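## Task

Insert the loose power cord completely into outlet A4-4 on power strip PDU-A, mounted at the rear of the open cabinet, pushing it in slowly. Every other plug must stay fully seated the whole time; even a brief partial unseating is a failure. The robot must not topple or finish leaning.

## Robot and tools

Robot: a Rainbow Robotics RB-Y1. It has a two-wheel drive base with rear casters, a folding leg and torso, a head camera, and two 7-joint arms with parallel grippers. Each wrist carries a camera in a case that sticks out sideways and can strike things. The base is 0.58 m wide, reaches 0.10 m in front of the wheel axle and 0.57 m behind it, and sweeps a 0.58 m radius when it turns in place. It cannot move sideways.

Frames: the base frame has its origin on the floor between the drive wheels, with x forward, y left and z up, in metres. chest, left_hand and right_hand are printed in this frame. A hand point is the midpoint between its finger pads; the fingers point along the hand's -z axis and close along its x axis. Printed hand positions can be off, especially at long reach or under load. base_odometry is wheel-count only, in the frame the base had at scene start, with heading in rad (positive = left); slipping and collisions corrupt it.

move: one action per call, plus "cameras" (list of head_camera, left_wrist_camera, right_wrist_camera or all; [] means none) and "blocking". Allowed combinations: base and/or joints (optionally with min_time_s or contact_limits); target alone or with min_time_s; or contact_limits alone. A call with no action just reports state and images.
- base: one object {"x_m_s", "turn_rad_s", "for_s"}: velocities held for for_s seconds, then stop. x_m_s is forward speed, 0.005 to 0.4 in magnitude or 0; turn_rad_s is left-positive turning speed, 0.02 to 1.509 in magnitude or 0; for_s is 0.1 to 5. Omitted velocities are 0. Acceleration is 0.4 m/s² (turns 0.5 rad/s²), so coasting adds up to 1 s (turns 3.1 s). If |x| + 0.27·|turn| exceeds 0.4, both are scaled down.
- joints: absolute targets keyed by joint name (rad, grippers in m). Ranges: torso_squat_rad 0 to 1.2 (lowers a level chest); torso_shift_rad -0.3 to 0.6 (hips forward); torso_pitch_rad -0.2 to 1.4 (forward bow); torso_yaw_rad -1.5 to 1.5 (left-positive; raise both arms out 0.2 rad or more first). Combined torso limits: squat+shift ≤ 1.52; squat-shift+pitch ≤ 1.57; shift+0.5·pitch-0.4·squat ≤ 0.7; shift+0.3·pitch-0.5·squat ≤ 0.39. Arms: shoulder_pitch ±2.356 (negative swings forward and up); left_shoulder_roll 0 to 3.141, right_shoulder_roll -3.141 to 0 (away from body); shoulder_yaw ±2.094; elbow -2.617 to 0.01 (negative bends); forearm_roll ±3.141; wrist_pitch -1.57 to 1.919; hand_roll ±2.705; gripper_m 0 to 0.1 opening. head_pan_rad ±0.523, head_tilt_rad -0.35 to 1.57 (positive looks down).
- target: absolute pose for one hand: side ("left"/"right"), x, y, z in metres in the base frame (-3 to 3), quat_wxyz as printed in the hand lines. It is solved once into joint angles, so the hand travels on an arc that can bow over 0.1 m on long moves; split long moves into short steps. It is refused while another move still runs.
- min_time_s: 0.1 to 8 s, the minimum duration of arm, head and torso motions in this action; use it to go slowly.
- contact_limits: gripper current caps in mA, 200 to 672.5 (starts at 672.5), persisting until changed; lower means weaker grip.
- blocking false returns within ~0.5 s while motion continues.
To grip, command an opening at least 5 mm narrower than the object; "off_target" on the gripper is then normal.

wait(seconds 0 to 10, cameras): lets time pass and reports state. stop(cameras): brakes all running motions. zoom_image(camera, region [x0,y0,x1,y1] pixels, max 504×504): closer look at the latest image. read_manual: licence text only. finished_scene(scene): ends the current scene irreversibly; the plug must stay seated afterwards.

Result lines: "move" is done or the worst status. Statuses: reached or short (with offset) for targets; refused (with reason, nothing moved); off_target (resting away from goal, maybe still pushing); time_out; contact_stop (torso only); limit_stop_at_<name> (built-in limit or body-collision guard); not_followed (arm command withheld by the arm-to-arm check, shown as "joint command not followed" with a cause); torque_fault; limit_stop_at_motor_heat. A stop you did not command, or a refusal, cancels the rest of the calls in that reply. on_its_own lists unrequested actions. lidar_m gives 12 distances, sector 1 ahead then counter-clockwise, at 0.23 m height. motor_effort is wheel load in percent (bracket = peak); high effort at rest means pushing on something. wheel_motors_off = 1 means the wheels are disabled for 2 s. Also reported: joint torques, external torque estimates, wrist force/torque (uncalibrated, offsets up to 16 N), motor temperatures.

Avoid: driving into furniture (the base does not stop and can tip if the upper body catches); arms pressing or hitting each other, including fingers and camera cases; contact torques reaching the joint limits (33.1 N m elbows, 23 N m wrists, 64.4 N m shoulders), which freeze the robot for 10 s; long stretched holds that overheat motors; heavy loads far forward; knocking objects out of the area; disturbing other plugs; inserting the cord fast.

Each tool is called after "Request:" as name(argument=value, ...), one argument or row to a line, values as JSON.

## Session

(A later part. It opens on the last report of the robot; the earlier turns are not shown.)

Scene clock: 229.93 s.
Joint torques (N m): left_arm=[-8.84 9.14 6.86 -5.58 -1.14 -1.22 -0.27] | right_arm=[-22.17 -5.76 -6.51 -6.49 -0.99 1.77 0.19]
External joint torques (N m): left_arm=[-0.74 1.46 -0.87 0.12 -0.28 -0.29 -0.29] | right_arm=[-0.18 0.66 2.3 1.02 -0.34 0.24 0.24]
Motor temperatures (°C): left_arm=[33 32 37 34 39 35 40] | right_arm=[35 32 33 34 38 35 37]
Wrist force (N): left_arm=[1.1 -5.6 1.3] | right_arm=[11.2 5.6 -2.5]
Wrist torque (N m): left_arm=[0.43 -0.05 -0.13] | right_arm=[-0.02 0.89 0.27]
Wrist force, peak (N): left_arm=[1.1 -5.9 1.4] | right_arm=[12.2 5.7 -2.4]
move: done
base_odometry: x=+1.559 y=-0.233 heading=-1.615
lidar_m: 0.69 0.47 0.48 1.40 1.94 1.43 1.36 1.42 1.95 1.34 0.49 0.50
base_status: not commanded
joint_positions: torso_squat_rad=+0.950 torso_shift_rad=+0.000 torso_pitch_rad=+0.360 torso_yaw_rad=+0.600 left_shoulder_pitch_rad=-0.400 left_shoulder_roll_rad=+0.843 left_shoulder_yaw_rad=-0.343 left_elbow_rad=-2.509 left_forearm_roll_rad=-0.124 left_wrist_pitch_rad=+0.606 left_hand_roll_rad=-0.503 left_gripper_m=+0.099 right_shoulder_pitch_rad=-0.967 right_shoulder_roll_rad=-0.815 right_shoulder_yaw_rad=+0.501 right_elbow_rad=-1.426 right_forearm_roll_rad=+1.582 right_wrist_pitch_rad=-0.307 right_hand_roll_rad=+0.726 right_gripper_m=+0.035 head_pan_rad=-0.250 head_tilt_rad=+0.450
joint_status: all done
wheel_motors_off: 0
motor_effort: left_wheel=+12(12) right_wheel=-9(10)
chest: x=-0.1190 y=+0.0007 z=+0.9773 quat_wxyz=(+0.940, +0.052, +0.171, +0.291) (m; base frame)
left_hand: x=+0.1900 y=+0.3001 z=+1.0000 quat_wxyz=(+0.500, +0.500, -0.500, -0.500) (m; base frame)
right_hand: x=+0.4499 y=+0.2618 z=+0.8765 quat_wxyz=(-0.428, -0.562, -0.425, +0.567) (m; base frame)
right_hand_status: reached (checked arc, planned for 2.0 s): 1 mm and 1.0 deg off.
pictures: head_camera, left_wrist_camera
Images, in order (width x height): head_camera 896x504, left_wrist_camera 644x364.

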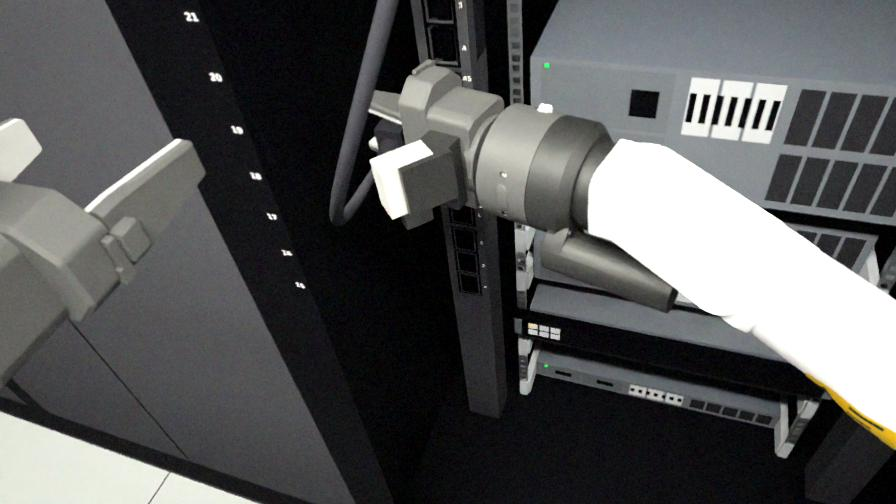

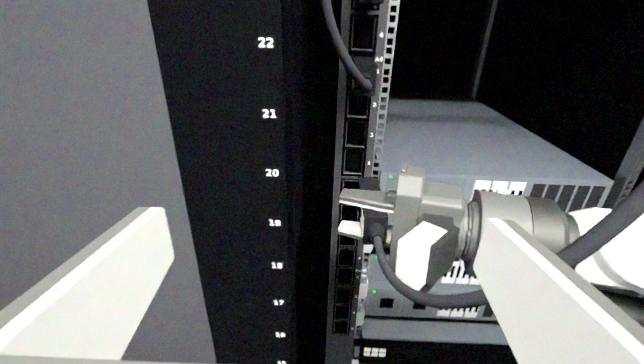

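Request:
move(
  target={"side":"right","x":0.455,"y":0.276,"z":0.9,"quat_wxyz":[0.4304,0.561,0.4304,-0.561]},
  min_time_s=2,
  cameras=["left_wrist_camera"],
)

Request:
zoom_image(
  camera="left_wrist_camera",
  region=[320, 100, 420, 220],
)

Scene clock: 246.20 s.
Joint torques (N m): left_arm=[-9.13 8.64 6.78 -5.55 -0.93 -1.24 -0.08] | right_arm=[-23.46 -4.82 -6.41 -6.42 -0.57 1.34 -0.47]
External joint torques (N m): left_arm=[-1.03 0.96 -0.94 0.15 -0.07 -0.31 -0.09] | right_arm=[-0.41 1.24 2.31 1 0.11 -0.22 -0.41]
Motor temperatures (°C): left_arm=[34 32 37 34 39 35 40] | right_arm=[35 32 33 34 38 35 37]
Wrist force (N): left_arm=[1.2 -5.6 1.3] | right_arm=[11.0 5.9 -2.2]
Wrist torque (N m): left_arm=[0.42 -0.04 -0.12] | right_arm=[-0.11 0.83 0.28]
Wrist force, peak (N): left_arm=[1.1 -5.9 1.6] | right_arm=[11.7 6.3 -2.7]
move: done
base_odometry: x=+1.559 y=-0.233 heading=-1.615
lidar_m: 0.69 0.47 0.50 1.39 1.94 1.42 1.36 1.42 1.95 1.33 0.49 0.50
base_status: not commanded
joint_positions: torso_squat_rad=+0.950 torso_shift_rad=+0.000 torso_pitch_rad=+0.360 torso_yaw_rad=+0.600 left_shoulder_pitch_rad=-0.400 left_shoulder_roll_rad=+0.843 left_shoulder_yaw_rad=-0.343 left_elbow_rad=-2.509 left_forearm_roll_rad=-0.124 left_wrist_pitch_rad=+0.606 left_hand_roll_rad=-0.503 left_gripper_m=+0.099 right_shoulder_pitch_rad=-1.046 right_shoulder_roll_rad=-0.793 right_shoulder_yaw_rad=+0.506 right_elbow_rad=-1.374 right_forearm_roll_rad=+1.585 right_wrist_pitch_rad=-0.343 right_hand_roll_rad=+0.709 right_gripper_m=+0.035 head_pan_rad=-0.250 head_tilt_rad=+0.450
joint_status: all done
wheel_motors_off: 0
motor_effort: left_wheel=+12(12) right_wheel=-9(10)
chest: x=-0.1190 y=+0.0007 z=+0.9773 quat_wxyz=(+0.940, +0.052, +0.171, +0.291) (m; base frame)
left_hand: x=+0.1900 y=+0.3001 z=+1.0000 quat_wxyz=(+0.500, +0.500, -0.500, -0.500) (m; base frame)
right_hand: x=+0.4551 y=+0.2757 z=+0.9001 quat_wxyz=(-0.430, -0.561, -0.430, +0.561) (m; base frame)
right_hand_status: reached (checked arc, planned for 2.0 s): 0 mm and 0.0 deg off.
pictures: left_wrist_camera
Images, in order (width x height): left_wrist_camera 644x364.

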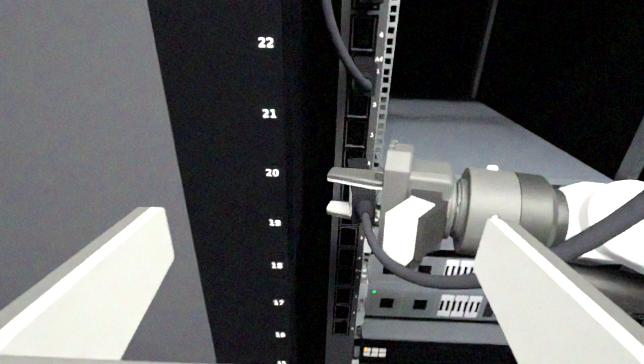

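Scaled by 4.200 from the camera's 644x364 image, which has a finer 1265x715 frame.

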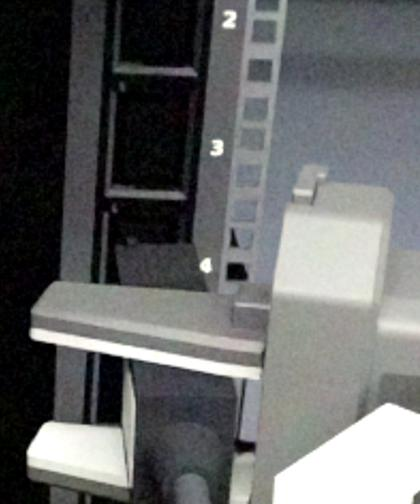

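Request:
move(
  target={"side":"right","x":0.475,"y":0.275,"z":0.899,"quat_wxyz":[0.4304,0.561,0.4304,-0.561]},
  min_time_s=2,
  cameras=["left_wrist_camera"],
)

Request:
zoom_image(
  camera="left_wrist_camera",
  region=[330, 110, 410, 200],
)

Scene clock: 254.60 s.
Joint torques (N m): left_arm=[-8.79 9.19 7.15 -5.44 -1.05 -1.18 -0.42] | right_arm=[-23.95 -5.05 -9.1 -6.8 -1.19 1.07 0.3]
External joint torques (N m): left_arm=[-0.69 1.51 -0.57 0.26 -0.19 -0.25 -0.43] | right_arm=[-0.14 1.13 -1 0.96 -0.37 -0.24 0.35]
Motor temperatures (°C): left_arm=[34 32 37 34 39 35 40] | right_arm=[35 32 33 34 38 35 37]
Wrist force (N): left_arm=[1.2 -5.8 1.5] | right_arm=[10.9 5.6 -2.1]
Wrist torque (N m): left_arm=[0.44 -0.04 -0.12] | right_arm=[-0.12 0.82 0.27]
Wrist force, peak (N): left_arm=[1.2 -5.8 1.5] | right_arm=[11.8 6.0 -2.8]
move: done
base_odometry: x=+1.559 y=-0.233 heading=-1.615
lidar_m: 0.69 0.46 0.50 1.40 1.95 1.43 1.36 1.41 1.94 1.34 0.49 0.50
base_status: not commanded
joint_positions: torso_squat_rad=+0.950 torso_shift_rad=+0.000 torso_pitch_rad=+0.360 torso_yaw_rad=+0.600 left_shoulder_pitch_rad=-0.400 left_shoulder_roll_rad=+0.843 left_shoulder_yaw_rad=-0.343 left_elbow_rad=-2.509 left_forearm_roll_rad=-0.124 left_wrist_pitch_rad=+0.606 left_hand_roll_rad=-0.503 left_gripper_m=+0.099 right_shoulder_pitch_rad=-1.077 right_shoulder_roll_rad=-0.759 right_shoulder_yaw_rad=+0.460 right_elbow_rad=-1.265 right_forearm_roll_rad=+1.463 right_wrist_pitch_rad=-0.398 right_hand_roll_rad=+0.875 right_gripper_m=+0.035 head_pan_rad=-0.250 head_tilt_rad=+0.450
joint_status: all done
wheel_motors_off: 0
motor_effort: left_wheel=+12(12) right_wheel=-10(10)
chest: x=-0.1190 y=+0.0007 z=+0.9773 quat_wxyz=(+0.940, +0.052, +0.171, +0.291) (m; base frame)
left_hand: x=+0.1900 y=+0.3001 z=+1.0000 quat_wxyz=(+0.500, +0.500, -0.500, -0.500) (m; base frame)
right_hand: x=+0.4746 y=+0.2749 z=+0.8990 quat_wxyz=(-0.429, -0.561, -0.428, +0.563) (m; base frame)
right_hand_status: reached (checked arc, planned for 2.0 s): 0 mm and 0.4 deg off.
pictures: left_wrist_camera
Images, in order (width x height): left_wrist_camera 644x364.

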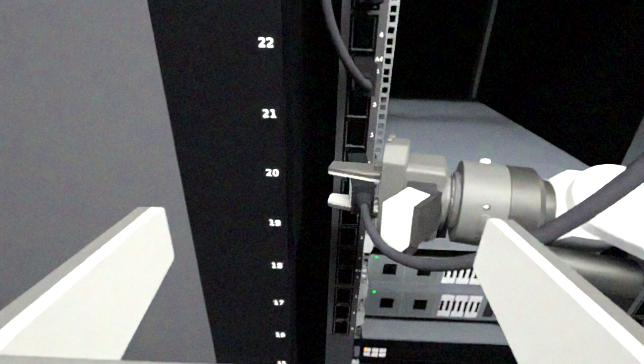

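Scaled by 5.600 from the camera's 644x364 image, which has a finer 1265x715 frame.

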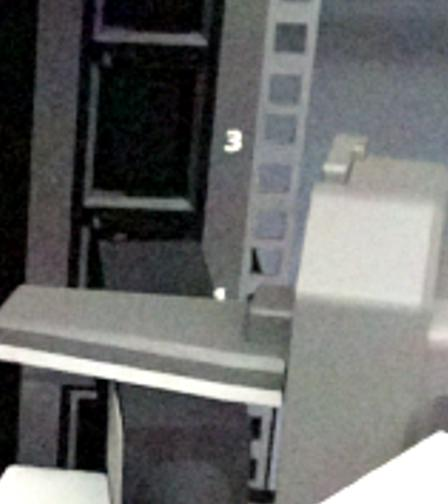

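Request:
move(
  target={"side":"right","x":0.49,"y":0.2735,"z":0.894,"quat_wxyz":[0.4304,0.561,0.4304,-0.561]},
  min_time_s=2,
  cameras=["left_wrist_camera"],
)

Request:
zoom_image(
  camera="left_wrist_camera",
  region=[330, 110, 410, 200],
)

Scene clock: 265.00 s.
Joint torques (N m): left_arm=[-8.86 8.88 7.12 -5.58 -1.09 -1.24 -0.29] | right_arm=[-24.71 -4.86 -8.37 -7.06 -1.39 0.82 0.27]
External joint torques (N m): left_arm=[-0.76 1.2 -0.6 0.12 -0.23 -0.31 -0.3] | right_arm=[-0.29 1.38 -1.07 1.14 -0.43 -0.23 0.33]
Motor temperatures (°C): left_arm=[34 32 37 34 39 35 40] | right_arm=[35 32 33 34 38 35 37]
Wrist force (N): left_arm=[0.9 -5.6 1.4] | right_arm=[11.1 5.6 -2.4]
Wrist torque (N m): left_arm=[0.41 -0.07 -0.13] | right_arm=[-0.08 0.81 0.26]
Wrist force, peak (N): left_arm=[1.1 -5.9 1.5] | right_arm=[11.7 6.2 -2.5]
move: done
base_odometry: x=+1.559 y=-0.233 heading=-1.615
lidar_m: 0.69 0.47 0.49 1.40 1.94 1.43 1.36 1.42 1.95 1.34 0.49 0.51
base_status: not commanded
joint_positions: torso_squat_rad=+0.950 torso_shift_rad=+0.000 torso_pitch_rad=+0.360 torso_yaw_rad=+0.600 left_shoulder_pitch_rad=-0.400 left_shoulder_roll_rad=+0.843 left_shoulder_yaw_rad=-0.343 left_elbow_rad=-2.509 left_forearm_roll_rad=-0.124 left_wrist_pitch_rad=+0.606 left_hand_roll_rad=-0.503 left_gripper_m=+0.099 right_shoulder_pitch_rad=-1.098 right_shoulder_roll_rad=-0.718 right_shoulder_yaw_rad=+0.404 right_elbow_rad=-1.158 right_forearm_roll_rad=+1.366 right_wrist_pitch_rad=-0.460 right_hand_roll_rad=+1.034 right_gripper_m=+0.035 head_pan_rad=-0.250 head_tilt_rad=+0.450
joint_status: all done
wheel_motors_off: 0
motor_effort: left_wheel=+12(12) right_wheel=-10(10)
chest: x=-0.1190 y=+0.0007 z=+0.9773 quat_wxyz=(+0.940, +0.052, +0.171, +0.291) (m; base frame)
left_hand: x=+0.1900 y=+0.3001 z=+1.0000 quat_wxyz=(+0.500, +0.500, -0.500, -0.500) (m; base frame)
right_hand: x=+0.4897 y=+0.2734 z=+0.8939 quat_wxyz=(-0.430, -0.561, -0.429, +0.562) (m; base frame)
right_hand_status: reached (checked arc, planned for 2.0 s): 0 mm and 0.2 deg off.
pictures: left_wrist_camera
Images, in order (width x height): left_wrist_camera 644x364.

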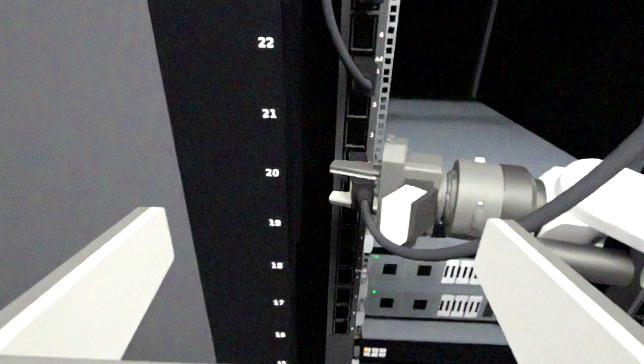

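Scaled by 5.600 from the camera's 644x364 image, which has a finer 1265x715 frame.

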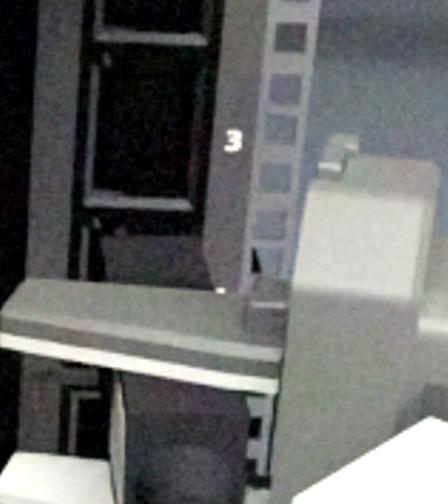

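Request:
move(
  target={"side":"right","x":0.50,"y":0.273,"z":0.892,"quat_wxyz":[0.4304,0.561,0.4304,-0.561]},
  min_time_s=2,
  cameras=["left_wrist_camera"],
)

Request:
zoom_image(
  camera="left_wrist_camera",
  region=[330, 110, 410, 200],
)

Scene clock: 270.80 s.
Joint torques (N m): left_arm=[-8.93 8.64 6.57 -5.4 -1 -1.29 -0.36] | right_arm=[-25.09 -4.83 -7.99 -7.35 -1.54 0.66 0.27]
External joint torques (N m): left_arm=[-0.83 0.96 -1.15 0.3 -0.15 -0.36 -0.38] | right_arm=[-0.21 1.42 -1.27 1.12 -0.48 -0.22 0.32]
Motor temperatures (°C): left_arm=[34 32 37 34 39 35 40] | right_arm=[35 32 33 34 38 35 37]
Wrist force (N): left_arm=[1.2 -5.7 1.3] | right_arm=[10.9 6.1 -2.3]
Wrist torque (N m): left_arm=[0.43 -0.03 -0.12] | right_arm=[-0.14 0.79 0.27]
Wrist force, peak (N): left_arm=[1.3 -5.8 1.5] | right_arm=[11.5 6.4 -2.0]
move: done
base_odometry: x=+1.559 y=-0.233 heading=-1.615
lidar_m: 0.69 0.47 0.48 1.39 1.95 1.43 1.36 1.42 1.95 1.34 0.49 0.50
base_status: not commanded
joint_positions: torso_squat_rad=+0.950 torso_shift_rad=+0.000 torso_pitch_rad=+0.360 torso_yaw_rad=+0.600 left_shoulder_pitch_rad=-0.400 left_shoulder_roll_rad=+0.843 left_shoulder_yaw_rad=-0.343 left_elbow_rad=-2.509 left_forearm_roll_rad=-0.124 left_wrist_pitch_rad=+0.606 left_hand_roll_rad=-0.503 left_gripper_m=+0.099 right_shoulder_pitch_rad=-1.123 right_shoulder_roll_rad=-0.692 right_shoulder_yaw_rad=+0.367 right_elbow_rad=-1.077 right_forearm_roll_rad=+1.317 right_wrist_pitch_rad=-0.505 right_hand_roll_rad=+1.128 right_gripper_m=+0.035 head_pan_rad=-0.250 head_tilt_rad=+0.450
joint_status: all done
wheel_motors_off: 0
motor_effort: left_wheel=+12(12) right_wheel=-10(10)
chest: x=-0.1190 y=+0.0007 z=+0.9773 quat_wxyz=(+0.940, +0.052, +0.171, +0.291) (m; base frame)
left_hand: x=+0.1900 y=+0.3001 z=+1.0000 quat_wxyz=(+0.500, +0.500, -0.500, -0.500) (m; base frame)
right_hand: x=+0.4999 y=+0.2729 z=+0.8918 quat_wxyz=(-0.430, -0.561, -0.430, +0.561) (m; base frame)
right_hand_status: reached (checked arc, planned for 2.0 s): 0 mm and 0.1 deg off.
pictures: left_wrist_camera
Images, in order (width x height): left_wrist_camera 644x364.

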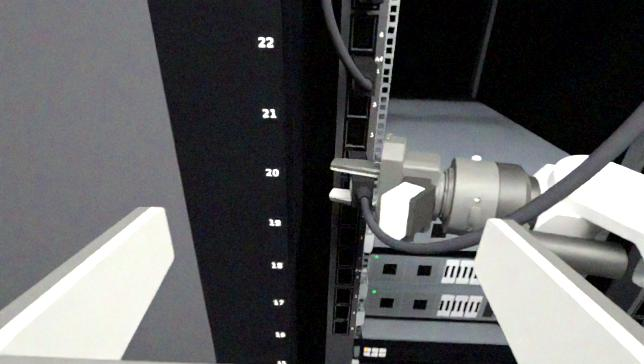

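Scaled by 5.600 from the camera's 644x364 image, which has a finer 1265x715 frame.

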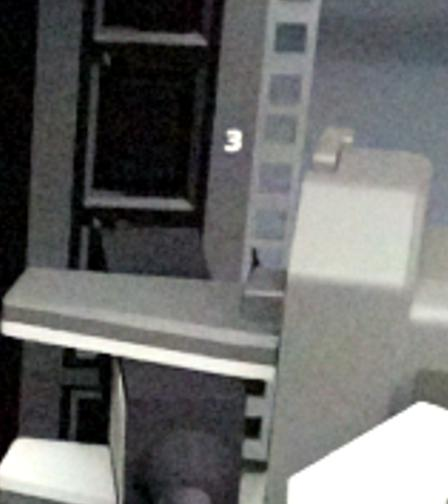

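Request:
move(
  target={"side":"right","x":0.506,"y":0.274,"z":0.892,"quat_wxyz":[0.4304,0.561,0.4304,-0.561]},
  min_time_s=1.5,
  cameras=[],
)

Request:
move(
  target={"side":"right","x":0.511,"y":0.274,"z":0.892,"quat_wxyz":[0.4304,0.561,0.4304,-0.561]},
  min_time_s=1.5,
  cameras=["left_wrist_camera"],
)

Request:
zoom_image(
  camera="left_wrist_camera",
  region=[330, 110, 410, 200],
)

Scene clock: 276.67 s.
Joint torques (N m): left_arm=[-8.57 8.64 7.05 -5.6 -1.04 -1.15 -0.18] | right_arm=[-25.37 -4.72 -7.44 -7.6 -1.57 0.55 0.31]
External joint torques (N m): left_arm=[-0.47 0.96 -0.67 0.1 -0.18 -0.23 -0.19] | right_arm=[-0.17 1.5 -1 0.98 -0.46 -0.26 0.36]
Motor temperatures (°C): left_arm=[34 32 37 34 39 35 40] | right_arm=[35 32 33 34 38 35 37]
Wrist force (N): left_arm=[1.1 -5.6 1.3] | right_arm=[11.2 6.0 -2.1]
Wrist torque (N m): left_arm=[0.40 -0.05 -0.12] | right_arm=[-0.11 0.86 0.26]
Wrist force, peak (N): left_arm=[1.1 -5.9 1.6] | right_arm=[11.6 6.2 -2.6]
move: done
base_odometry: x=+1.559 y=-0.233 heading=-1.615
lidar_m: 0.70 0.47 0.49 1.39 1.95 1.43 1.36 1.42 1.94 1.35 0.49 0.51
base_status: not commanded
joint_positions: torso_squat_rad=+0.950 torso_shift_rad=+0.000 torso_pitch_rad=+0.360 torso_yaw_rad=+0.600 left_shoulder_pitch_rad=-0.400 left_shoulder_roll_rad=+0.843 left_shoulder_yaw_rad=-0.343 left_elbow_rad=-2.509 left_forearm_roll_rad=-0.124 left_wrist_pitch_rad=+0.606 left_hand_roll_rad=-0.503 left_gripper_m=+0.099 right_shoulder_pitch_rad=-1.142 right_shoulder_roll_rad=-0.679 right_shoulder_yaw_rad=+0.354 right_elbow_rad=-1.031 right_forearm_roll_rad=+1.300 right_wrist_pitch_rad=-0.525 right_hand_roll_rad=+1.164 right_gripper_m=+0.035 head_pan_rad=-0.250 head_tilt_rad=+0.450
joint_status: all done
wheel_motors_off: 0
motor_effort: left_wheel=+12(12) right_wheel=-10(10)
chest: x=-0.1190 y=+0.0007 z=+0.9773 quat_wxyz=(+0.940, +0.052, +0.171, +0.291) (m; base frame)
left_hand: x=+0.1900 y=+0.3001 z=+1.0000 quat_wxyz=(+0.500, +0.500, -0.500, -0.500) (m; base frame)
right_hand: x=+0.5055 y=+0.2738 z=+0.8918 quat_wxyz=(-0.430, -0.561, -0.430, +0.562) (m; base frame)
right_hand_status: reached (checked arc, planned for 1.5 s): 1 mm and 0.2 deg off.
pictures: none
No camera images: "cameras" was empty.

Scene clock: 278.50 s.
Joint torques (N m): left_arm=[-8.69 8.98 6.93 -5.47 -1.08 -1.12 -0.28] | right_arm=[-25.5 -4.88 -7.3 -7.58 -1.68 0.46 0.26]
External joint torques (N m): left_arm=[-0.59 1.29 -0.8 0.23 -0.22 -0.19 -0.29] | right_arm=[-0.05 1.34 -1.13 1.1 -0.54 -0.28 0.31]
Motor temperatures (°C): left_arm=[34 32 37 34 39 35 40] | right_arm=[35 32 33 34 38 35 37]
Wrist force (N): left_arm=[1.2 -5.8 1.5] | right_arm=[11.2 5.5 -2.3]
Wrist torque (N m): left_arm=[0.45 -0.04 -0.12] | right_arm=[-0.06 0.86 0.31]
Wrist force, peak (N): left_arm=[1.2 -5.8 1.5] | right_arm=[11.5 6.1 -2.9]
move: done
base_odometry: x=+1.559 y=-0.233 heading=-1.615
lidar_m: 0.70 0.47 0.50 1.40 1.95 1.43 1.36 1.41 1.95 1.34 0.50 0.50
base_status: not commanded
joint_positions: torso_squat_rad=+0.950 torso_shift_rad=+0.000 torso_pitch_rad=+0.360 torso_yaw_rad=+0.600 left_shoulder_pitch_rad=-0.400 left_shoulder_roll_rad=+0.843 left_shoulder_yaw_rad=-0.343 left_elbow_rad=-2.509 left_forearm_roll_rad=-0.124 left_wrist_pitch_rad=+0.606 left_hand_roll_rad=-0.503 left_gripper_m=+0.099 right_shoulder_pitch_rad=-1.160 right_shoulder_roll_rad=-0.668 right_shoulder_yaw_rad=+0.340 right_elbow_rad=-0.988 right_forearm_roll_rad=+1.283 right_wrist_pitch_rad=-0.545 right_hand_roll_rad=+1.201 right_gripper_m=+0.035 head_pan_rad=-0.250 head_tilt_rad=+0.450
joint_status: all done
wheel_motors_off: 0
motor_effort: left_wheel=+12(12) right_wheel=-10(10)
chest: x=-0.1190 y=+0.0007 z=+0.9773 quat_wxyz=(+0.940, +0.052, +0.171, +0.291) (m; base frame)
left_hand: x=+0.1900 y=+0.3001 z=+1.0000 quat_wxyz=(+0.500, +0.500, -0.500, -0.500) (m; base frame)
right_hand: x=+0.5106 y=+0.2738 z=+0.8918 quat_wxyz=(-0.430, -0.561, -0.430, +0.562) (m; base frame)
right_hand_status: reached (checked arc, planned for 1.5 s): 1 mm and 0.2 deg off.
pictures: left_wrist_camera
Images, in order (width x height): left_wrist_camera 644x364.

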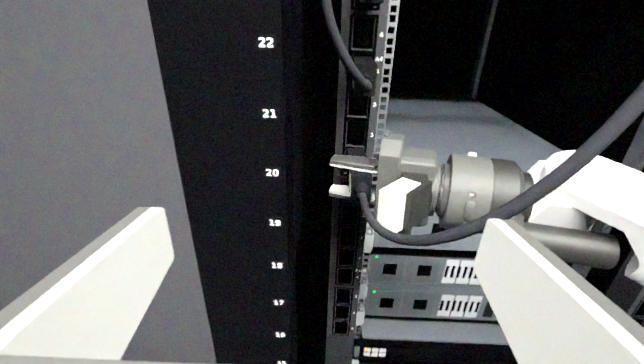

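Scaled by 5.600 from the camera's 644x364 image, which has a finer 1265x715 frame.

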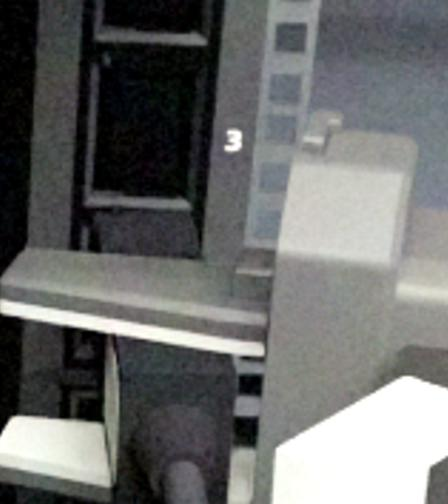

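Request:
move(
  target={"side":"right","x":0.511,"y":0.274,"z":0.8895,"quat_wxyz":[0.4304,0.561,0.4304,-0.561]},
  min_time_s=1,
  cameras=[],
)

Request:
move(
  target={"side":"right","x":0.517,"y":0.274,"z":0.8895,"quat_wxyz":[0.4304,0.561,0.4304,-0.561]},
  min_time_s=1.5,
  cameras=["left_wrist_camera"],
)

Request:
zoom_image(
  camera="left_wrist_camera",
  region=[330, 110, 410, 200],
)

Scene clock: 284.80 s.
Joint torques (N m): left_arm=[-9.06 9 6.7 -5.48 -1.14 -1.05 -0.22] | right_arm=[-23.16 -4.83 -7.44 -7.68 -1.63 0.42 0.32]
External joint torques (N m): left_arm=[-0.96 1.31 -1.02 0.22 -0.29 -0.12 -0.23] | right_arm=[2.33 1.36 -1.4 1.06 -0.47 -0.28 0.38]
Motor temperatures (°C): left_arm=[34 32 37 34 39 35 40] | right_arm=[35 32 33 34 38 35 37]
Wrist force (N): left_arm=[1.1 -5.7 1.4] | right_arm=[10.9 5.5 -2.7]
Wrist torque (N m): left_arm=[0.43 -0.05 -0.11] | right_arm=[-0.05 0.84 0.26]
Wrist force, peak (N): left_arm=[1.2 -5.9 1.5] | right_arm=[11.6 6.0 -2.2]
move: done
base_odometry: x=+1.559 y=-0.233 heading=-1.615
lidar_m: 0.70 0.47 0.49 1.39 1.94 1.43 1.36 1.42 1.95 1.34 0.49 0.50
base_status: not commanded
joint_positions: torso_squat_rad=+0.950 torso_shift_rad=+0.000 torso_pitch_rad=+0.360 torso_yaw_rad=+0.600 left_shoulder_pitch_rad=-0.400 left_shoulder_roll_rad=+0.843 left_shoulder_yaw_rad=-0.343 left_elbow_rad=-2.509 left_forearm_roll_rad=-0.124 left_wrist_pitch_rad=+0.606 left_hand_roll_rad=-0.503 left_gripper_m=+0.099 right_shoulder_pitch_rad=-1.160 right_shoulder_roll_rad=-0.661 right_shoulder_yaw_rad=+0.332 right_elbow_rad=-0.975 right_forearm_roll_rad=+1.274 right_wrist_pitch_rad=-0.552 right_hand_roll_rad=+1.223 right_gripper_m=+0.035 head_pan_rad=-0.250 head_tilt_rad=+0.450
joint_status: all done
wheel_motors_off: 0
motor_effort: left_wheel=+12(12) right_wheel=-10(10)
chest: x=-0.1190 y=+0.0007 z=+0.9773 quat_wxyz=(+0.940, +0.052, +0.171, +0.291) (m; base frame)
left_hand: x=+0.1900 y=+0.3001 z=+1.0000 quat_wxyz=(+0.500, +0.500, -0.500, -0.500) (m; base frame)
right_hand: x=+0.5110 y=+0.2740 z=+0.8898 quat_wxyz=(-0.431, -0.561, -0.430, +0.561) (m; base frame)
right_hand_status: reached (checked arc, planned for 1.0 s): 0 mm and 0.0 deg off.
pictures: none
No camera images: "cameras" was empty.

Scene clock: 286.63 s.
Joint torques (N m): left_arm=[-9.3 8.71 6.84 -5.52 -1.12 -1.26 0.03] | right_arm=[-25.87 -4.82 -6.78 -7.71 -1.69 0.33 0.32]
External joint torques (N m): left_arm=[-1.2 1.02 -0.88 0.18 -0.26 -0.33 0.02] | right_arm=[-0.11 1.37 -1.01 1.13 -0.49 -0.3 0.37]
Motor temperatures (°C): left_arm=[34 32 37 34 39 35 40] | right_arm=[36 32 33 34 38 35 37]
Wrist force (N): left_arm=[1.0 -5.6 1.5] | right_arm=[10.9 5.8 -2.5]
Wrist torque (N m): left_arm=[0.42 -0.05 -0.12] | right_arm=[-0.09 0.82 0.28]
Wrist force, peak (N): left_arm=[1.1 -5.9 1.3] | right_arm=[11.5 6.1 -2.4]
move: done
base_odometry: x=+1.559 y=-0.233 heading=-1.615
lidar_m: 0.70 0.47 0.49 1.39 1.94 1.42 1.36 1.42 1.95 1.34 0.49 0.50
base_status: not commanded
joint_positions: torso_squat_rad=+0.950 torso_shift_rad=+0.000 torso_pitch_rad=+0.360 torso_yaw_rad=+0.600 left_shoulder_pitch_rad=-0.400 left_shoulder_roll_rad=+0.843 left_shoulder_yaw_rad=-0.343 left_elbow_rad=-2.509 left_forearm_roll_rad=-0.124 left_wrist_pitch_rad=+0.606 left_hand_roll_rad=-0.503 left_gripper_m=+0.099 right_shoulder_pitch_rad=-1.180 right_shoulder_roll_rad=-0.651 right_shoulder_yaw_rad=+0.319 right_elbow_rad=-0.928 right_forearm_roll_rad=+1.259 right_wrist_pitch_rad=-0.572 right_hand_roll_rad=+1.257 right_gripper_m=+0.035 head_pan_rad=-0.250 head_tilt_rad=+0.450
joint_status: all done
wheel_motors_off: 0
motor_effort: left_wheel=+12(12) right_wheel=-10(10)
chest: x=-0.1190 y=+0.0007 z=+0.9773 quat_wxyz=(+0.940, +0.052, +0.171, +0.291) (m; base frame)
left_hand: x=+0.1900 y=+0.3001 z=+1.0000 quat_wxyz=(+0.500, +0.500, -0.500, -0.500) (m; base frame)
right_hand: x=+0.5165 y=+0.2738 z=+0.8894 quat_wxyz=(-0.430, -0.561, -0.430, +0.562) (m; base frame)
right_hand_status: reached (checked arc, planned for 1.5 s): 1 mm and 0.2 deg off.
pictures: left_wrist_camera
Images, in order (width x height): left_wrist_camera 644x364.

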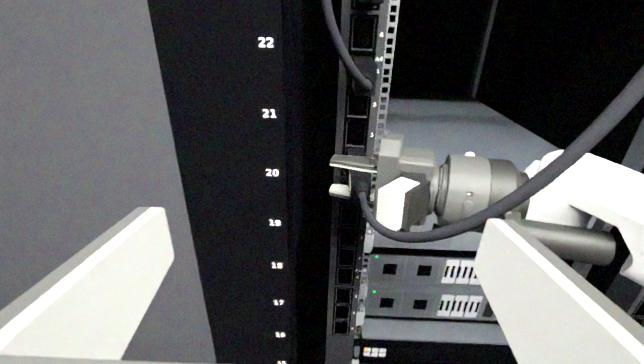

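Scaled by 5.600 from the camera's 644x364 image, which has a finer 1265x715 frame.

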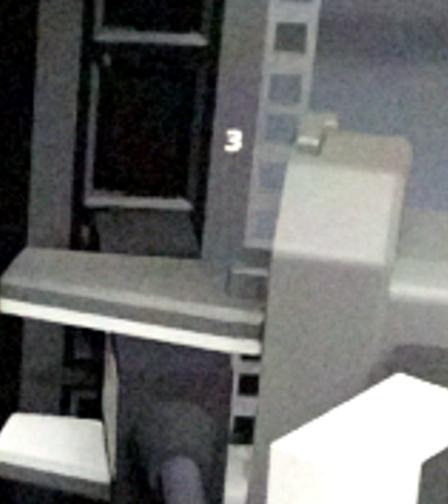

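Request:
move(
  target={"side":"right","x":0.517,"y":0.274,"z":0.8855,"quat_wxyz":[0.4304,0.561,0.4304,-0.561]},
  min_time_s=1,
  cameras=[],
)

Request:
move(
  target={"side":"right","x":0.523,"y":0.274,"z":0.8855,"quat_wxyz":[0.4304,0.561,0.4304,-0.561]},
  min_time_s=1.5,
  cameras=["left_wrist_camera"],
)

Request:
zoom_image(
  camera="left_wrist_camera",
  region=[330, 110, 410, 200],
)

Scene clock: 292.40 s.
Joint torques (N m): left_arm=[-8.84 9 6.83 -5.48 -1.19 -1.22 -0.15] | right_arm=[-22.66 -5.01 -6.76 -7.81 -1.62 0.32 0.33]
External joint torques (N m): left_arm=[-0.74 1.32 -0.9 0.22 -0.34 -0.29 -0.17] | right_arm=[3.13 1.14 -1.16 1.11 -0.4 -0.26 0.39]
Motor temperatures (°C): left_arm=[34 32 37 34 39 35 40] | right_arm=[36 32 33 34 38 35 37]
Wrist force (N): left_arm=[1.1 -5.8 1.2] | right_arm=[10.8 5.7 -2.2]
Wrist torque (N m): left_arm=[0.43 -0.05 -0.12] | right_arm=[-0.12 0.83 0.30]
Wrist force, peak (N): left_arm=[1.1 -5.9 1.4] | right_arm=[11.5 6.2 -2.6]
move: done
base_odometry: x=+1.559 y=-0.233 heading=-1.615
lidar_m: 0.69 0.47 0.50 1.39 1.95 1.43 1.36 1.42 1.95 1.34 0.49 0.50
base_status: not commanded
joint_positions: torso_squat_rad=+0.950 torso_shift_rad=+0.000 torso_pitch_rad=+0.360 torso_yaw_rad=+0.600 left_shoulder_pitch_rad=-0.400 left_shoulder_roll_rad=+0.843 left_shoulder_yaw_rad=-0.343 left_elbow_rad=-2.509 left_forearm_roll_rad=-0.124 left_wrist_pitch_rad=+0.606 left_hand_roll_rad=-0.503 left_gripper_m=+0.099 right_shoulder_pitch_rad=-1.179 right_shoulder_roll_rad=-0.642 right_shoulder_yaw_rad=+0.308 right_elbow_rad=-0.910 right_forearm_roll_rad=+1.249 right_wrist_pitch_rad=-0.580 right_hand_roll_rad=+1.286 right_gripper_m=+0.035 head_pan_rad=-0.250 head_tilt_rad=+0.450
joint_status: all done
wheel_motors_off: 0
motor_effort: left_wheel=+12(12) right_wheel=-10(10)
chest: x=-0.1190 y=+0.0007 z=+0.9773 quat_wxyz=(+0.940, +0.052, +0.171, +0.291) (m; base frame)
left_hand: x=+0.1900 y=+0.3001 z=+1.0000 quat_wxyz=(+0.500, +0.500, -0.500, -0.500) (m; base frame)
right_hand: x=+0.5169 y=+0.2740 z=+0.8858 quat_wxyz=(-0.430, -0.561, -0.430, +0.561) (m; base frame)
right_hand_status: reached (checked arc, planned for 1.0 s): 0 mm and 0.1 deg off.
pictures: none
No camera images: "cameras" was empty.

Scene clock: 294.23 s.
Joint torques (N m): left_arm=[-8.59 9.29 6.56 -5.36 -1.03 -1.23 -0.28] | right_arm=[-26.15 -4.77 -6.31 -7.78 -1.82 0.27 0.34]
External joint torques (N m): left_arm=[-0.49 1.61 -1.17 0.34 -0.17 -0.3 -0.3] | right_arm=[-0.08 1.38 -1 1.23 -0.57 -0.23 0.39]
Motor temperatures (°C): left_arm=[34 32 37 34 39 35 40] | right_arm=[36 32 33 34 38 35 37]
Wrist force (N): left_arm=[1.0 -5.6 1.4] | right_arm=[11.3 5.8 -2.6]
Wrist torque (N m): left_arm=[0.42 -0.05 -0.13] | right_arm=[-0.09 0.86 0.29]
Wrist force, peak (N): left_arm=[1.1 -5.8 1.4] | right_arm=[11.6 5.8 -2.7]
move: done
base_odometry: x=+1.559 y=-0.233 heading=-1.615
lidar_m: 0.70 0.47 0.49 1.39 1.94 1.43 1.36 1.42 1.95 1.34 0.49 0.50
base_status: not commanded
joint_positions: torso_squat_rad=+0.950 torso_shift_rad=+0.000 torso_pitch_rad=+0.360 torso_yaw_rad=+0.600 left_shoulder_pitch_rad=-0.400 left_shoulder_roll_rad=+0.843 left_shoulder_yaw_rad=-0.343 left_elbow_rad=-2.509 left_forearm_roll_rad=-0.124 left_wrist_pitch_rad=+0.606 left_hand_roll_rad=-0.503 left_gripper_m=+0.099 right_shoulder_pitch_rad=-1.202 right_shoulder_roll_rad=-0.632 right_shoulder_yaw_rad=+0.295 right_elbow_rad=-0.859 right_forearm_roll_rad=+1.234 right_wrist_pitch_rad=-0.600 right_hand_roll_rad=+1.321 right_gripper_m=+0.035 head_pan_rad=-0.250 head_tilt_rad=+0.450
joint_status: all done
wheel_motors_off: 0
motor_effort: left_wheel=+12(12) right_wheel=-10(10)
chest: x=-0.1190 y=+0.0007 z=+0.9773 quat_wxyz=(+0.940, +0.052, +0.171, +0.291) (m; base frame)
left_hand: x=+0.1900 y=+0.3001 z=+1.0000 quat_wxyz=(+0.500, +0.500, -0.500, -0.500) (m; base frame)
right_hand: x=+0.5225 y=+0.2738 z=+0.8854 quat_wxyz=(-0.430, -0.561, -0.429, +0.562) (m; base frame)
right_hand_status: reached (checked arc, planned for 1.5 s): 1 mm and 0.2 deg off.
pictures: left_wrist_camera
Images, in order (width x height): left_wrist_camera 644x364.

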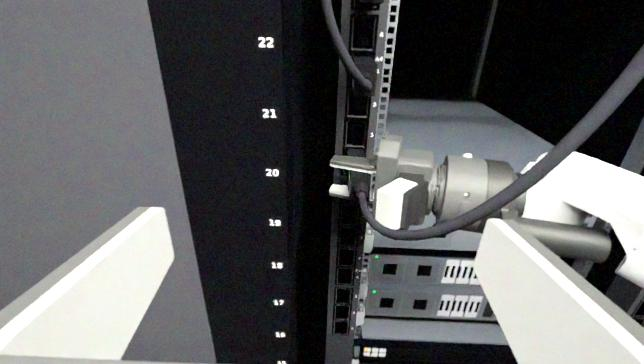

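Scaled by 5.600 from the camera's 644x364 image, which has a finer 1265x715 frame.

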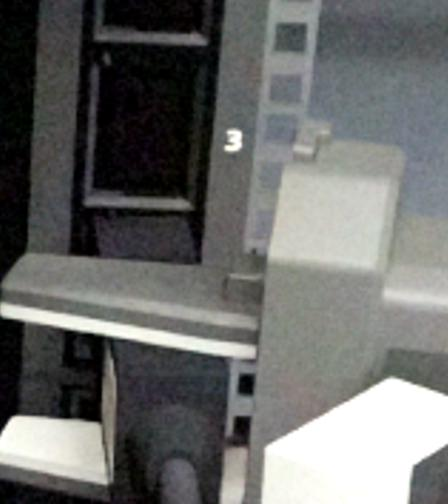

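Request:
move(
  target={"side":"right","x":0.528,"y":0.274,"z":0.884,"quat_wxyz":[0.4304,0.561,0.4304,-0.561]},
  min_time_s=1.5,
  cameras=["left_wrist_camera"],
)

Request:
zoom_image(
  camera="left_wrist_camera",
  region=[335, 130, 385, 170],
)

Scene clock: 300.10 s.
Joint torques (N m): left_arm=[-8.77 8.92 6.87 -5.59 -1.09 -1.26 -0.19] | right_arm=[-26.4 -13.21 -10.61 -3.03 -1.18 4.84 -0.23]
External joint torques (N m): left_arm=[-0.66 1.24 -0.86 0.11 -0.23 -0.33 -0.21] | right_arm=[-0.05 -7.13 -5.64 6.06 0.11 4.43 -0.18]
Motor temperatures (°C): left_arm=[34 32 37 34 39 35 40] | right_arm=[36 32 33 34 38 35 37]
Wrist force (N): left_arm=[1.1 -5.5 1.4] | right_arm=[9.9 -20.3 10.2]
Wrist torque (N m): left_arm=[0.40 -0.05 -0.13] | right_arm=[0.77 1.06 0.80]
Wrist force, peak (N): left_arm=[1.2 -5.9 1.3] | right_arm=[6.8 -23.0 11.5]
move: done
base_odometry: x=+1.559 y=-0.233 heading=-1.615
lidar_m: 0.69 0.47 0.49 1.39 1.94 1.42 1.36 1.41 1.95 1.34 0.49 0.51
base_status: not commanded
joint_positions: torso_squat_rad=+0.950 torso_shift_rad=+0.000 torso_pitch_rad=+0.359 torso_yaw_rad=+0.600 left_shoulder_pitch_rad=-0.400 left_shoulder_roll_rad=+0.843 left_shoulder_yaw_rad=-0.343 left_elbow_rad=-2.509 left_forearm_roll_rad=-0.124 left_wrist_pitch_rad=+0.606 left_hand_roll_rad=-0.503 left_gripper_m=+0.099 right_shoulder_pitch_rad=-1.224 right_shoulder_roll_rad=-0.617 right_shoulder_yaw_rad=+0.280 right_elbow_rad=-0.804 right_forearm_roll_rad=+1.217 right_wrist_pitch_rad=-0.624 right_hand_roll_rad=+1.366 right_gripper_m=+0.035 head_pan_rad=-0.250 head_tilt_rad=+0.450
joint_status: all done
wheel_motors_off: 0
motor_effort: left_wheel=+15(15) right_wheel=-9(10)
chest: x=-0.1194 y=+0.0007 z=+0.9773 quat_wxyz=(+0.940, +0.052, +0.171, +0.291) (m; base frame)
left_hand: x=+0.1895 y=+0.3001 z=+1.0003 quat_wxyz=(+0.500, +0.500, -0.500, -0.500) (m; base frame)
right_hand: x=+0.5254 y=+0.2752 z=+0.8845 quat_wxyz=(-0.431, -0.560, -0.430, +0.561) (m; base frame)
right_hand_status: reached (checked arc, planned for 1.5 s): 3 mm and 0.1 deg off.
pictures: left_wrist_camera
Images, in order (width x height): left_wrist_camera 644x364.

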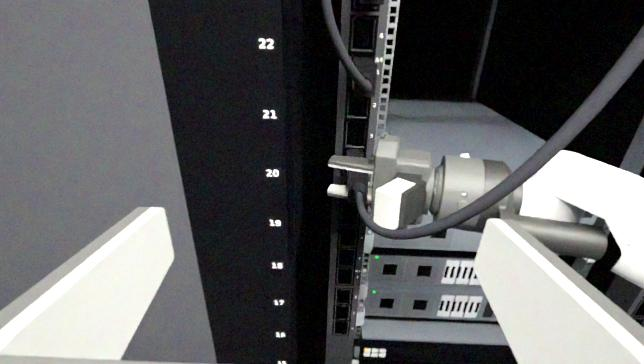

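Scaled by 10.080 from the camera's 644x364 image, which has a finer 1265x715 frame.

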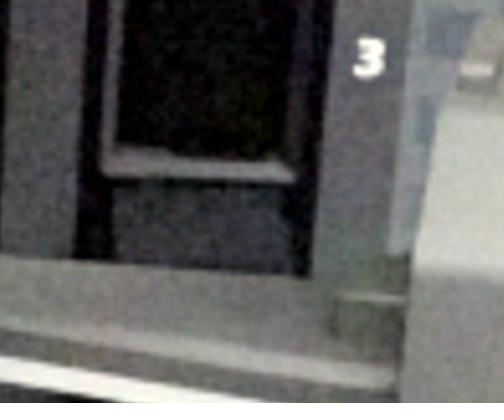

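Request:
move(
  target={"side":"right","x":0.521,"y":0.275,"z":0.8805,"quat_wxyz":[0.4304,0.561,0.4304,-0.561]},
  min_time_s=1,
  cameras=[],
)

Request:
move(
  target={"side":"right","x":0.528,"y":0.275,"z":0.8805,"quat_wxyz":[0.4304,0.561,0.4304,-0.561]},
  min_time_s=1.5,
  cameras=["left_wrist_camera"],
)

Request:
zoom_image(
  camera="left_wrist_camera",
  region=[335, 130, 385, 170],
)

Scene clock: 311.47 s.
Joint torques (N m): left_arm=[-9.09 8.59 6.93 -5.51 -0.98 -1.22 -0.24] | right_arm=[-23.22 -6.99 -2.82 -9.14 -1.29 0.76 -0.35]
External joint torques (N m): left_arm=[-0.99 0.91 -0.79 0.19 -0.12 -0.29 -0.25] | right_arm=[2.88 -0.93 2.28 -0.05 -0.02 0.33 -0.3]
Motor temperatures (°C): left_arm=[34 32 37 34 39 35 40] | right_arm=[36 32 33 34 38 35 37]
Wrist force (N): left_arm=[1.2 -5.7 1.5] | right_arm=[11.0 5.7 -2.9]
Wrist torque (N m): left_arm=[0.42 -0.03 -0.12] | right_arm=[-0.09 0.82 0.28]
Wrist force, peak (N): left_arm=[1.2 -5.8 1.6] | right_arm=[9.7 -21.2 10.8]
move: done
base_odometry: x=+1.559 y=-0.233 heading=-1.615
lidar_m: 0.70 0.47 0.48 1.39 1.95 1.43 1.36 1.42 1.95 1.33 0.48 0.51
base_status: not commanded
joint_positions: torso_squat_rad=+0.950 torso_shift_rad=+0.000 torso_pitch_rad=+0.360 torso_yaw_rad=+0.600 left_shoulder_pitch_rad=-0.400 left_shoulder_roll_rad=+0.843 left_shoulder_yaw_rad=-0.343 left_elbow_rad=-2.509 left_forearm_roll_rad=-0.124 left_wrist_pitch_rad=+0.606 left_hand_roll_rad=-0.503 left_gripper_m=+0.099 right_shoulder_pitch_rad=-1.200 right_shoulder_roll_rad=-0.619 right_shoulder_yaw_rad=+0.282 right_elbow_rad=-0.838 right_forearm_roll_rad=+1.220 right_wrist_pitch_rad=-0.610 right_hand_roll_rad=+1.358 right_gripper_m=+0.035 head_pan_rad=-0.250 head_tilt_rad=+0.450
joint_status: all done
wheel_motors_off: 0
motor_effort: left_wheel=+14(16) right_wheel=-9(9)
chest: x=-0.1192 y=+0.0007 z=+0.9773 quat_wxyz=(+0.940, +0.052, +0.171, +0.291) (m; base frame)
left_hand: x=+0.1898 y=+0.3001 z=+1.0001 quat_wxyz=(+0.500, +0.500, -0.500, -0.500) (m; base frame)
right_hand: x=+0.5213 y=+0.2752 z=+0.8807 quat_wxyz=(-0.430, -0.561, -0.431, +0.560) (m; base frame)
right_hand_status: reached (checked arc, planned for 1.0 s): 0 mm and 0.1 deg off.
pictures: none
No camera images: "cameras" was empty.

Scene clock: 313.30 s.
Joint torques (N m): left_arm=[-8.62 8.91 7.09 -5.59 -0.94 -1.21 -0.14] | right_arm=[-28.35 -6.34 -7.25 -8.64 -1.94 0.94 0.48]
External joint torques (N m): left_arm=[-0.52 1.23 -0.63 0.1 -0.09 -0.28 -0.16] | right_arm=[-1.96 -0.3 -2.45 0.52 -0.64 0.58 0.53]
Motor temperatures (°C): left_arm=[34 32 37 34 39 35 40] | right_arm=[36 32 33 34 38 35 37]
Wrist force (N): left_arm=[1.1 -5.7 1.4] | right_arm=[14.5 2.5 -0.7]
Wrist torque (N m): left_arm=[0.42 -0.05 -0.12] | right_arm=[-0.04 0.98 0.06]
Wrist force, peak (N): left_arm=[1.3 -5.9 1.3] | right_arm=[14.7 2.4 -0.2]
move: done
base_odometry: x=+1.559 y=-0.233 heading=-1.615
lidar_m: 0.69 0.47 0.49 1.40 1.95 1.43 1.36 1.42 1.96 1.34 0.49 0.50
base_status: not commanded
joint_positions: torso_squat_rad=+0.950 torso_shift_rad=+0.000 torso_pitch_rad=+0.360 torso_yaw_rad=+0.600 left_shoulder_pitch_rad=-0.400 left_shoulder_roll_rad=+0.843 left_shoulder_yaw_rad=-0.343 left_elbow_rad=-2.509 left_forearm_roll_rad=-0.124 left_wrist_pitch_rad=+0.606 left_hand_roll_rad=-0.503 left_gripper_m=+0.099 right_shoulder_pitch_rad=-1.226 right_shoulder_roll_rad=-0.610 right_shoulder_yaw_rad=+0.271 right_elbow_rad=-0.782 right_forearm_roll_rad=+1.208 right_wrist_pitch_rad=-0.629 right_hand_roll_rad=+1.391 right_gripper_m=+0.035 head_pan_rad=-0.250 head_tilt_rad=+0.450
joint_status: all done
wheel_motors_off: 0
motor_effort: left_wheel=+14(14) right_wheel=-9(10)
chest: x=-0.1192 y=+0.0007 z=+0.9773 quat_wxyz=(+0.940, +0.052, +0.171, +0.291) (m; base frame)
left_hand: x=+0.1898 y=+0.3001 z=+1.0001 quat_wxyz=(+0.500, +0.500, -0.500, -0.500) (m; base frame)
right_hand: x=+0.5271 y=+0.2749 z=+0.8798 quat_wxyz=(-0.430, -0.561, -0.430, +0.562) (m; base frame)
right_hand_status: reached (checked arc, planned for 1.5 s): 1 mm and 0.2 deg off.
pictures: left_wrist_camera
Images, in order (width x height): left_wrist_camera 644x364.

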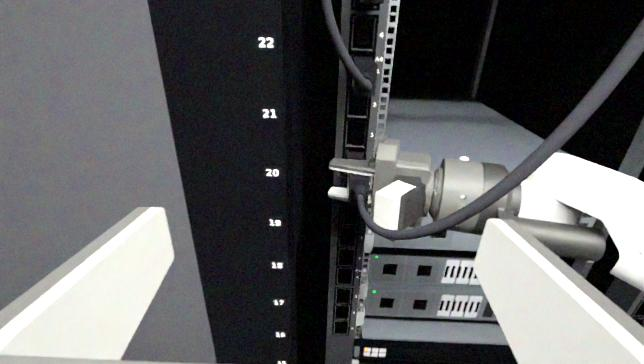

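Scaled by 10.080 from the camera's 644x364 image, which has a finer 1265x715 frame.

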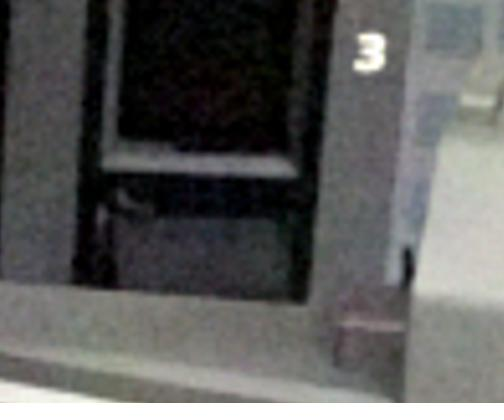

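Request:
move(
  target={"side":"right","x":0.532,"y":0.275,"z":0.8795,"quat_wxyz":[0.4304,0.561,0.4304,-0.561]},
  min_time_s=1.5,
  cameras=[],
)

Request:
move(
  target={"side":"right","x":0.535,"y":0.275,"z":0.8795,"quat_wxyz":[0.4304,0.561,0.4304,-0.561]},
  min_time_s=1.5,
  cameras=[],
)

Scene clock: 317.87 s.
Joint torques (N m): left_arm=[-9.25 9.26 6.65 -5.49 -1 -1.24 -0.16] | right_arm=[-29.47 -12.96 -9.67 -4.66 -0.93 5.43 0.35]
External joint torques (N m): left_arm=[-1.14 1.58 -1.08 0.2 -0.14 -0.31 -0.18] | right_arm=[-2.82 -6.98 -5.17 4.58 0.41 5.15 0.4]
Motor temperatures (°C): left_arm=[34 32 37 34 39 35 40] | right_arm=[36 32 33 34 38 35 37]
Wrist force (N): left_arm=[1.0 -5.6 1.5] | right_arm=[12.5 -23.1 18.2]
Wrist torque (N m): left_arm=[0.42 -0.07 -0.12] | right_arm=[0.91 1.51 0.26]
Wrist force, peak (N): left_arm=[1.1 -5.8 1.3] | right_arm=[8.9 -25.9 19.5]
move: done
base_odometry: x=+1.559 y=-0.233 heading=-1.615
lidar_m: 0.69 0.47 0.49 1.39 1.95 1.43 1.36 1.41 1.95 1.33 0.49 0.50
base_status: not commanded
joint_positions: torso_squat_rad=+0.950 torso_shift_rad=+0.000 torso_pitch_rad=+0.359 torso_yaw_rad=+0.600 left_shoulder_pitch_rad=-0.400 left_shoulder_roll_rad=+0.843 left_shoulder_yaw_rad=-0.343 left_elbow_rad=-2.509 left_forearm_roll_rad=-0.124 left_wrist_pitch_rad=+0.606 left_hand_roll_rad=-0.503 left_gripper_m=+0.099 right_shoulder_pitch_rad=-1.249 right_shoulder_roll_rad=-0.597 right_shoulder_yaw_rad=+0.257 right_elbow_rad=-0.729 right_forearm_roll_rad=+1.193 right_wrist_pitch_rad=-0.650 right_hand_roll_rad=+1.431 right_gripper_m=+0.035 head_pan_rad=-0.250 head_tilt_rad=+0.450
joint_status: all done
wheel_motors_off: 0
motor_effort: left_wheel=+16(16) right_wheel=-7(9)
chest: x=-0.1194 y=+0.0006 z=+0.9773 quat_wxyz=(+0.940, +0.052, +0.171, +0.291) (m; base frame)
left_hand: x=+0.1896 y=+0.3000 z=+1.0003 quat_wxyz=(+0.500, +0.500, -0.500, -0.500) (m; base frame)
right_hand: x=+0.5297 y=+0.2759 z=+0.8793 quat_wxyz=(-0.431, -0.560, -0.430, +0.562) (m; base frame)
right_hand_status: reached (checked arc, planned for 1.5 s): 2 mm and 0.1 deg off.
pictures: none
No camera images: "cameras" was empty.

Scene clock: 319.70 s.
Joint torques (N m): left_arm=[-8.76 8.97 6.75 -5.51 -1.03 -1.23 -0.22] | right_arm=[-26.37 -12.46 -8.06 -4.79 -0.99 3.68 0.33]
External joint torques (N m): left_arm=[-0.65 1.29 -0.98 0.18 -0.17 -0.31 -0.23] | right_arm=[0.5 -6.52 -3.83 4.51 0.38 3.47 0.39]
Motor temperatures (°C): left_arm=[34 32 37 34 39 35 40] | right_arm=[36 32 33 34 38 35 37]
Wrist force (N): left_arm=[1.2 -5.5 1.3] | right_arm=[10.1 -10.9 2.1]
Wrist torque (N m): left_arm=[0.41 -0.03 -0.12] | right_arm=[0.04 1.40 0.23]
Wrist force, peak (N): left_arm=[1.2 -5.8 1.4] | right_arm=[6.5 -29.6 15.5]
move: done
base_odometry: x=+1.559 y=-0.233 heading=-1.615
lidar_m: 0.70 0.47 0.49 1.40 1.94 1.43 1.36 1.42 1.94 1.35 0.49 0.51
base_status: not commanded
joint_positions: torso_squat_rad=+0.950 torso_shift_rad=+0.000 torso_pitch_rad=+0.359 torso_yaw_rad=+0.600 left_shoulder_pitch_rad=-0.400 left_shoulder_roll_rad=+0.843 left_shoulder_yaw_rad=-0.343 left_elbow_rad=-2.509 left_forearm_roll_rad=-0.124 left_wrist_pitch_rad=+0.606 left_hand_roll_rad=-0.503 left_gripper_m=+0.099 right_shoulder_pitch_rad=-1.272 right_shoulder_roll_rad=-0.589 right_shoulder_yaw_rad=+0.245 right_elbow_rad=-0.680 right_forearm_roll_rad=+1.181 right_wrist_pitch_rad=-0.668 right_hand_roll_rad=+1.466 right_gripper_m=+0.035 head_pan_rad=-0.250 head_tilt_rad=+0.450
joint_status: all done
wheel_motors_off: 0
motor_effort: left_wheel=+17(18) right_wheel=-7(7)
chest: x=-0.1194 y=+0.0006 z=+0.9773 quat_wxyz=(+0.940, +0.052, +0.171, +0.291) (m; base frame)
left_hand: x=+0.1895 y=+0.3000 z=+1.0003 quat_wxyz=(+0.500, +0.500, -0.500, -0.500) (m; base frame)
right_hand: x=+0.5332 y=+0.2761 z=+0.8796 quat_wxyz=(-0.431, -0.560, -0.431, +0.561) (m; base frame)
right_hand_status: reached (checked arc, planned for 1.5 s): 2 mm and 0.1 deg off.
pictures: none
No camera images: "cameras" was empty.

Request:
move(
  target={"side":"right","x":0.539,"y":0.275,"z":0.8795,"quat_wxyz":[0.4304,0.561,0.4304,-0.561]},
  min_time_s=2,
  cameras=[],
)

Request:
move(
  target={"side":"right","x":0.543,"y":0.275,"z":0.8795,"quat_wxyz":[0.4304,0.561,0.4304,-0.561]},
  min_time_s=2,
  cameras=["left_wrist_camera"],
)

Request:
zoom_image(
  camera="left_wrist_camera",
  region=[320, 110, 420, 240],
)

Scene clock: 326.23 s.
Joint torques (N m): left_arm=[-8.5 9.23 6.96 -5.44 -1.17 -1.35 -0.29] | right_arm=[-26.38 -11.85 -7.55 -5.23 -1.22 3.2 0.19]
External joint torques (N m): left_arm=[-0.39 1.55 -0.76 0.25 -0.31 -0.42 -0.3] | right_arm=[0.72 -5.96 -3.62 4.12 0.18 3.07 0.25]
Motor temperatures (°C): left_arm=[34 32 37 34 39 35 40] | right_arm=[36 32 33 34 38 35 37]
Wrist force (N): left_arm=[1.0 -5.7 1.5] | right_arm=[9.8 -9.7 2.2]
Wrist torque (N m): left_arm=[0.44 -0.06 -0.12] | right_arm=[-0.04 1.37 0.34]
Wrist force, peak (N): left_arm=[1.2 -5.8 1.7] | right_arm=[14.9 -12.5 5.3]
move: done
base_odometry: x=+1.559 y=-0.233 heading=-1.615
lidar_m: 0.70 0.47 0.50 1.40 1.95 1.43 1.36 1.41 1.95 1.34 0.49 0.51
base_status: not commanded
joint_positions: torso_squat_rad=+0.950 torso_shift_rad=+0.000 torso_pitch_rad=+0.359 torso_yaw_rad=+0.600 left_shoulder_pitch_rad=-0.400 left_shoulder_roll_rad=+0.843 left_shoulder_yaw_rad=-0.343 left_elbow_rad=-2.509 left_forearm_roll_rad=-0.124 left_wrist_pitch_rad=+0.606 left_hand_roll_rad=-0.503 left_gripper_m=+0.099 right_shoulder_pitch_rad=-1.298 right_shoulder_roll_rad=-0.581 right_shoulder_yaw_rad=+0.232 right_elbow_rad=-0.623 right_forearm_roll_rad=+1.169 right_wrist_pitch_rad=-0.688 right_hand_roll_rad=+1.502 right_gripper_m=+0.035 head_pan_rad=-0.250 head_tilt_rad=+0.450
joint_status: all done
wheel_motors_off: 0
motor_effort: left_wheel=+17(18) right_wheel=-7(8)
chest: x=-0.1193 y=+0.0006 z=+0.9773 quat_wxyz=(+0.940, +0.052, +0.171, +0.291) (m; base frame)
left_hand: x=+0.1896 y=+0.3000 z=+1.0003 quat_wxyz=(+0.500, +0.500, -0.500, -0.500) (m; base frame)
right_hand: x=+0.5373 y=+0.2759 z=+0.8795 quat_wxyz=(-0.430, -0.561, -0.430, +0.562) (m; base frame)
right_hand_status: reached (checked arc, planned for 2.0 s): 2 mm and 0.1 deg off.
pictures: none
No camera images: "cameras" was empty.

Scene clock: 328.57 s.
Joint torques (N m): left_arm=[-8.52 8.67 6.77 -5.57 -1.08 -1.23 -0.27] | right_arm=[-27.01 -11.77 -6.94 -5.77 -1.39 3.23 0.21]
External joint torques (N m): left_arm=[-0.41 0.99 -0.96 0.13 -0.23 -0.3 -0.28] | right_arm=[0.34 -5.94 -3.33 3.63 0.03 3.17 0.26]
Motor temperatures (°C): left_arm=[34 32 37 34 39 35 40] | right_arm=[36 32 33 34 38 35 37]
Wrist force (N): left_arm=[1.2 -5.7 1.4] | right_arm=[11.1 -9.4 2.0]
Wrist torque (N m): left_arm=[0.43 -0.03 -0.12] | right_arm=[-0.06 1.45 0.37]
Wrist force, peak (N): left_arm=[1.1 -5.8 1.5] | right_arm=[16.4 -12.4 6.0]
move: done
base_odometry: x=+1.559 y=-0.233 heading=-1.615
lidar_m: 0.69 0.46 0.49 1.39 1.95 1.42 1.36 1.42 1.95 1.33 0.49 0.50
base_status: not commanded
joint_positions: torso_squat_rad=+0.950 torso_shift_rad=+0.000 torso_pitch_rad=+0.359 torso_yaw_rad=+0.600 left_shoulder_pitch_rad=-0.400 left_shoulder_roll_rad=+0.843 left_shoulder_yaw_rad=-0.343 left_elbow_rad=-2.509 left_forearm_roll_rad=-0.124 left_wrist_pitch_rad=+0.606 left_hand_roll_rad=-0.503 left_gripper_m=+0.099 right_shoulder_pitch_rad=-1.329 right_shoulder_roll_rad=-0.572 right_shoulder_yaw_rad=+0.219 right_elbow_rad=-0.560 right_forearm_roll_rad=+1.157 right_wrist_pitch_rad=-0.708 right_hand_roll_rad=+1.543 right_gripper_m=+0.035 head_pan_rad=-0.250 head_tilt_rad=+0.450
joint_status: all done
wheel_motors_off: 0
motor_effort: left_wheel=+17(18) right_wheel=-7(8)
chest: x=-0.1193 y=+0.0006 z=+0.9773 quat_wxyz=(+0.940, +0.052, +0.171, +0.291) (m; base frame)
left_hand: x=+0.1896 y=+0.3000 z=+1.0003 quat_wxyz=(+0.500, +0.500, -0.500, -0.500) (m; base frame)
right_hand: x=+0.5411 y=+0.2759 z=+0.8795 quat_wxyz=(-0.430, -0.561, -0.430, +0.562) (m; base frame)
right_hand_status: reached (checked arc, planned for 2.0 s): 2 mm and 0.1 deg off.
pictures: left_wrist_camera
Images, in order (width x height): left_wrist_camera 644x364.

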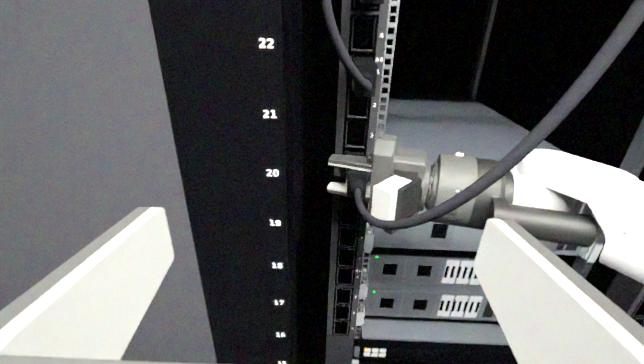

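Scaled by 3.877 from the camera's 644x364 image, which has a finer 1265x715 frame.

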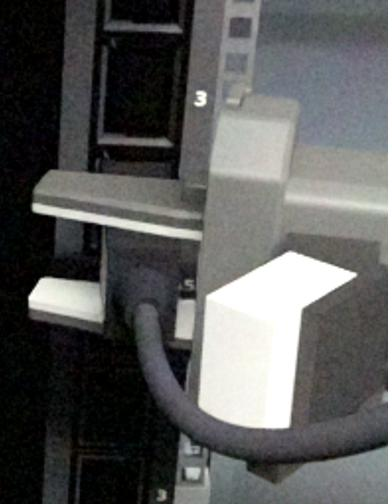

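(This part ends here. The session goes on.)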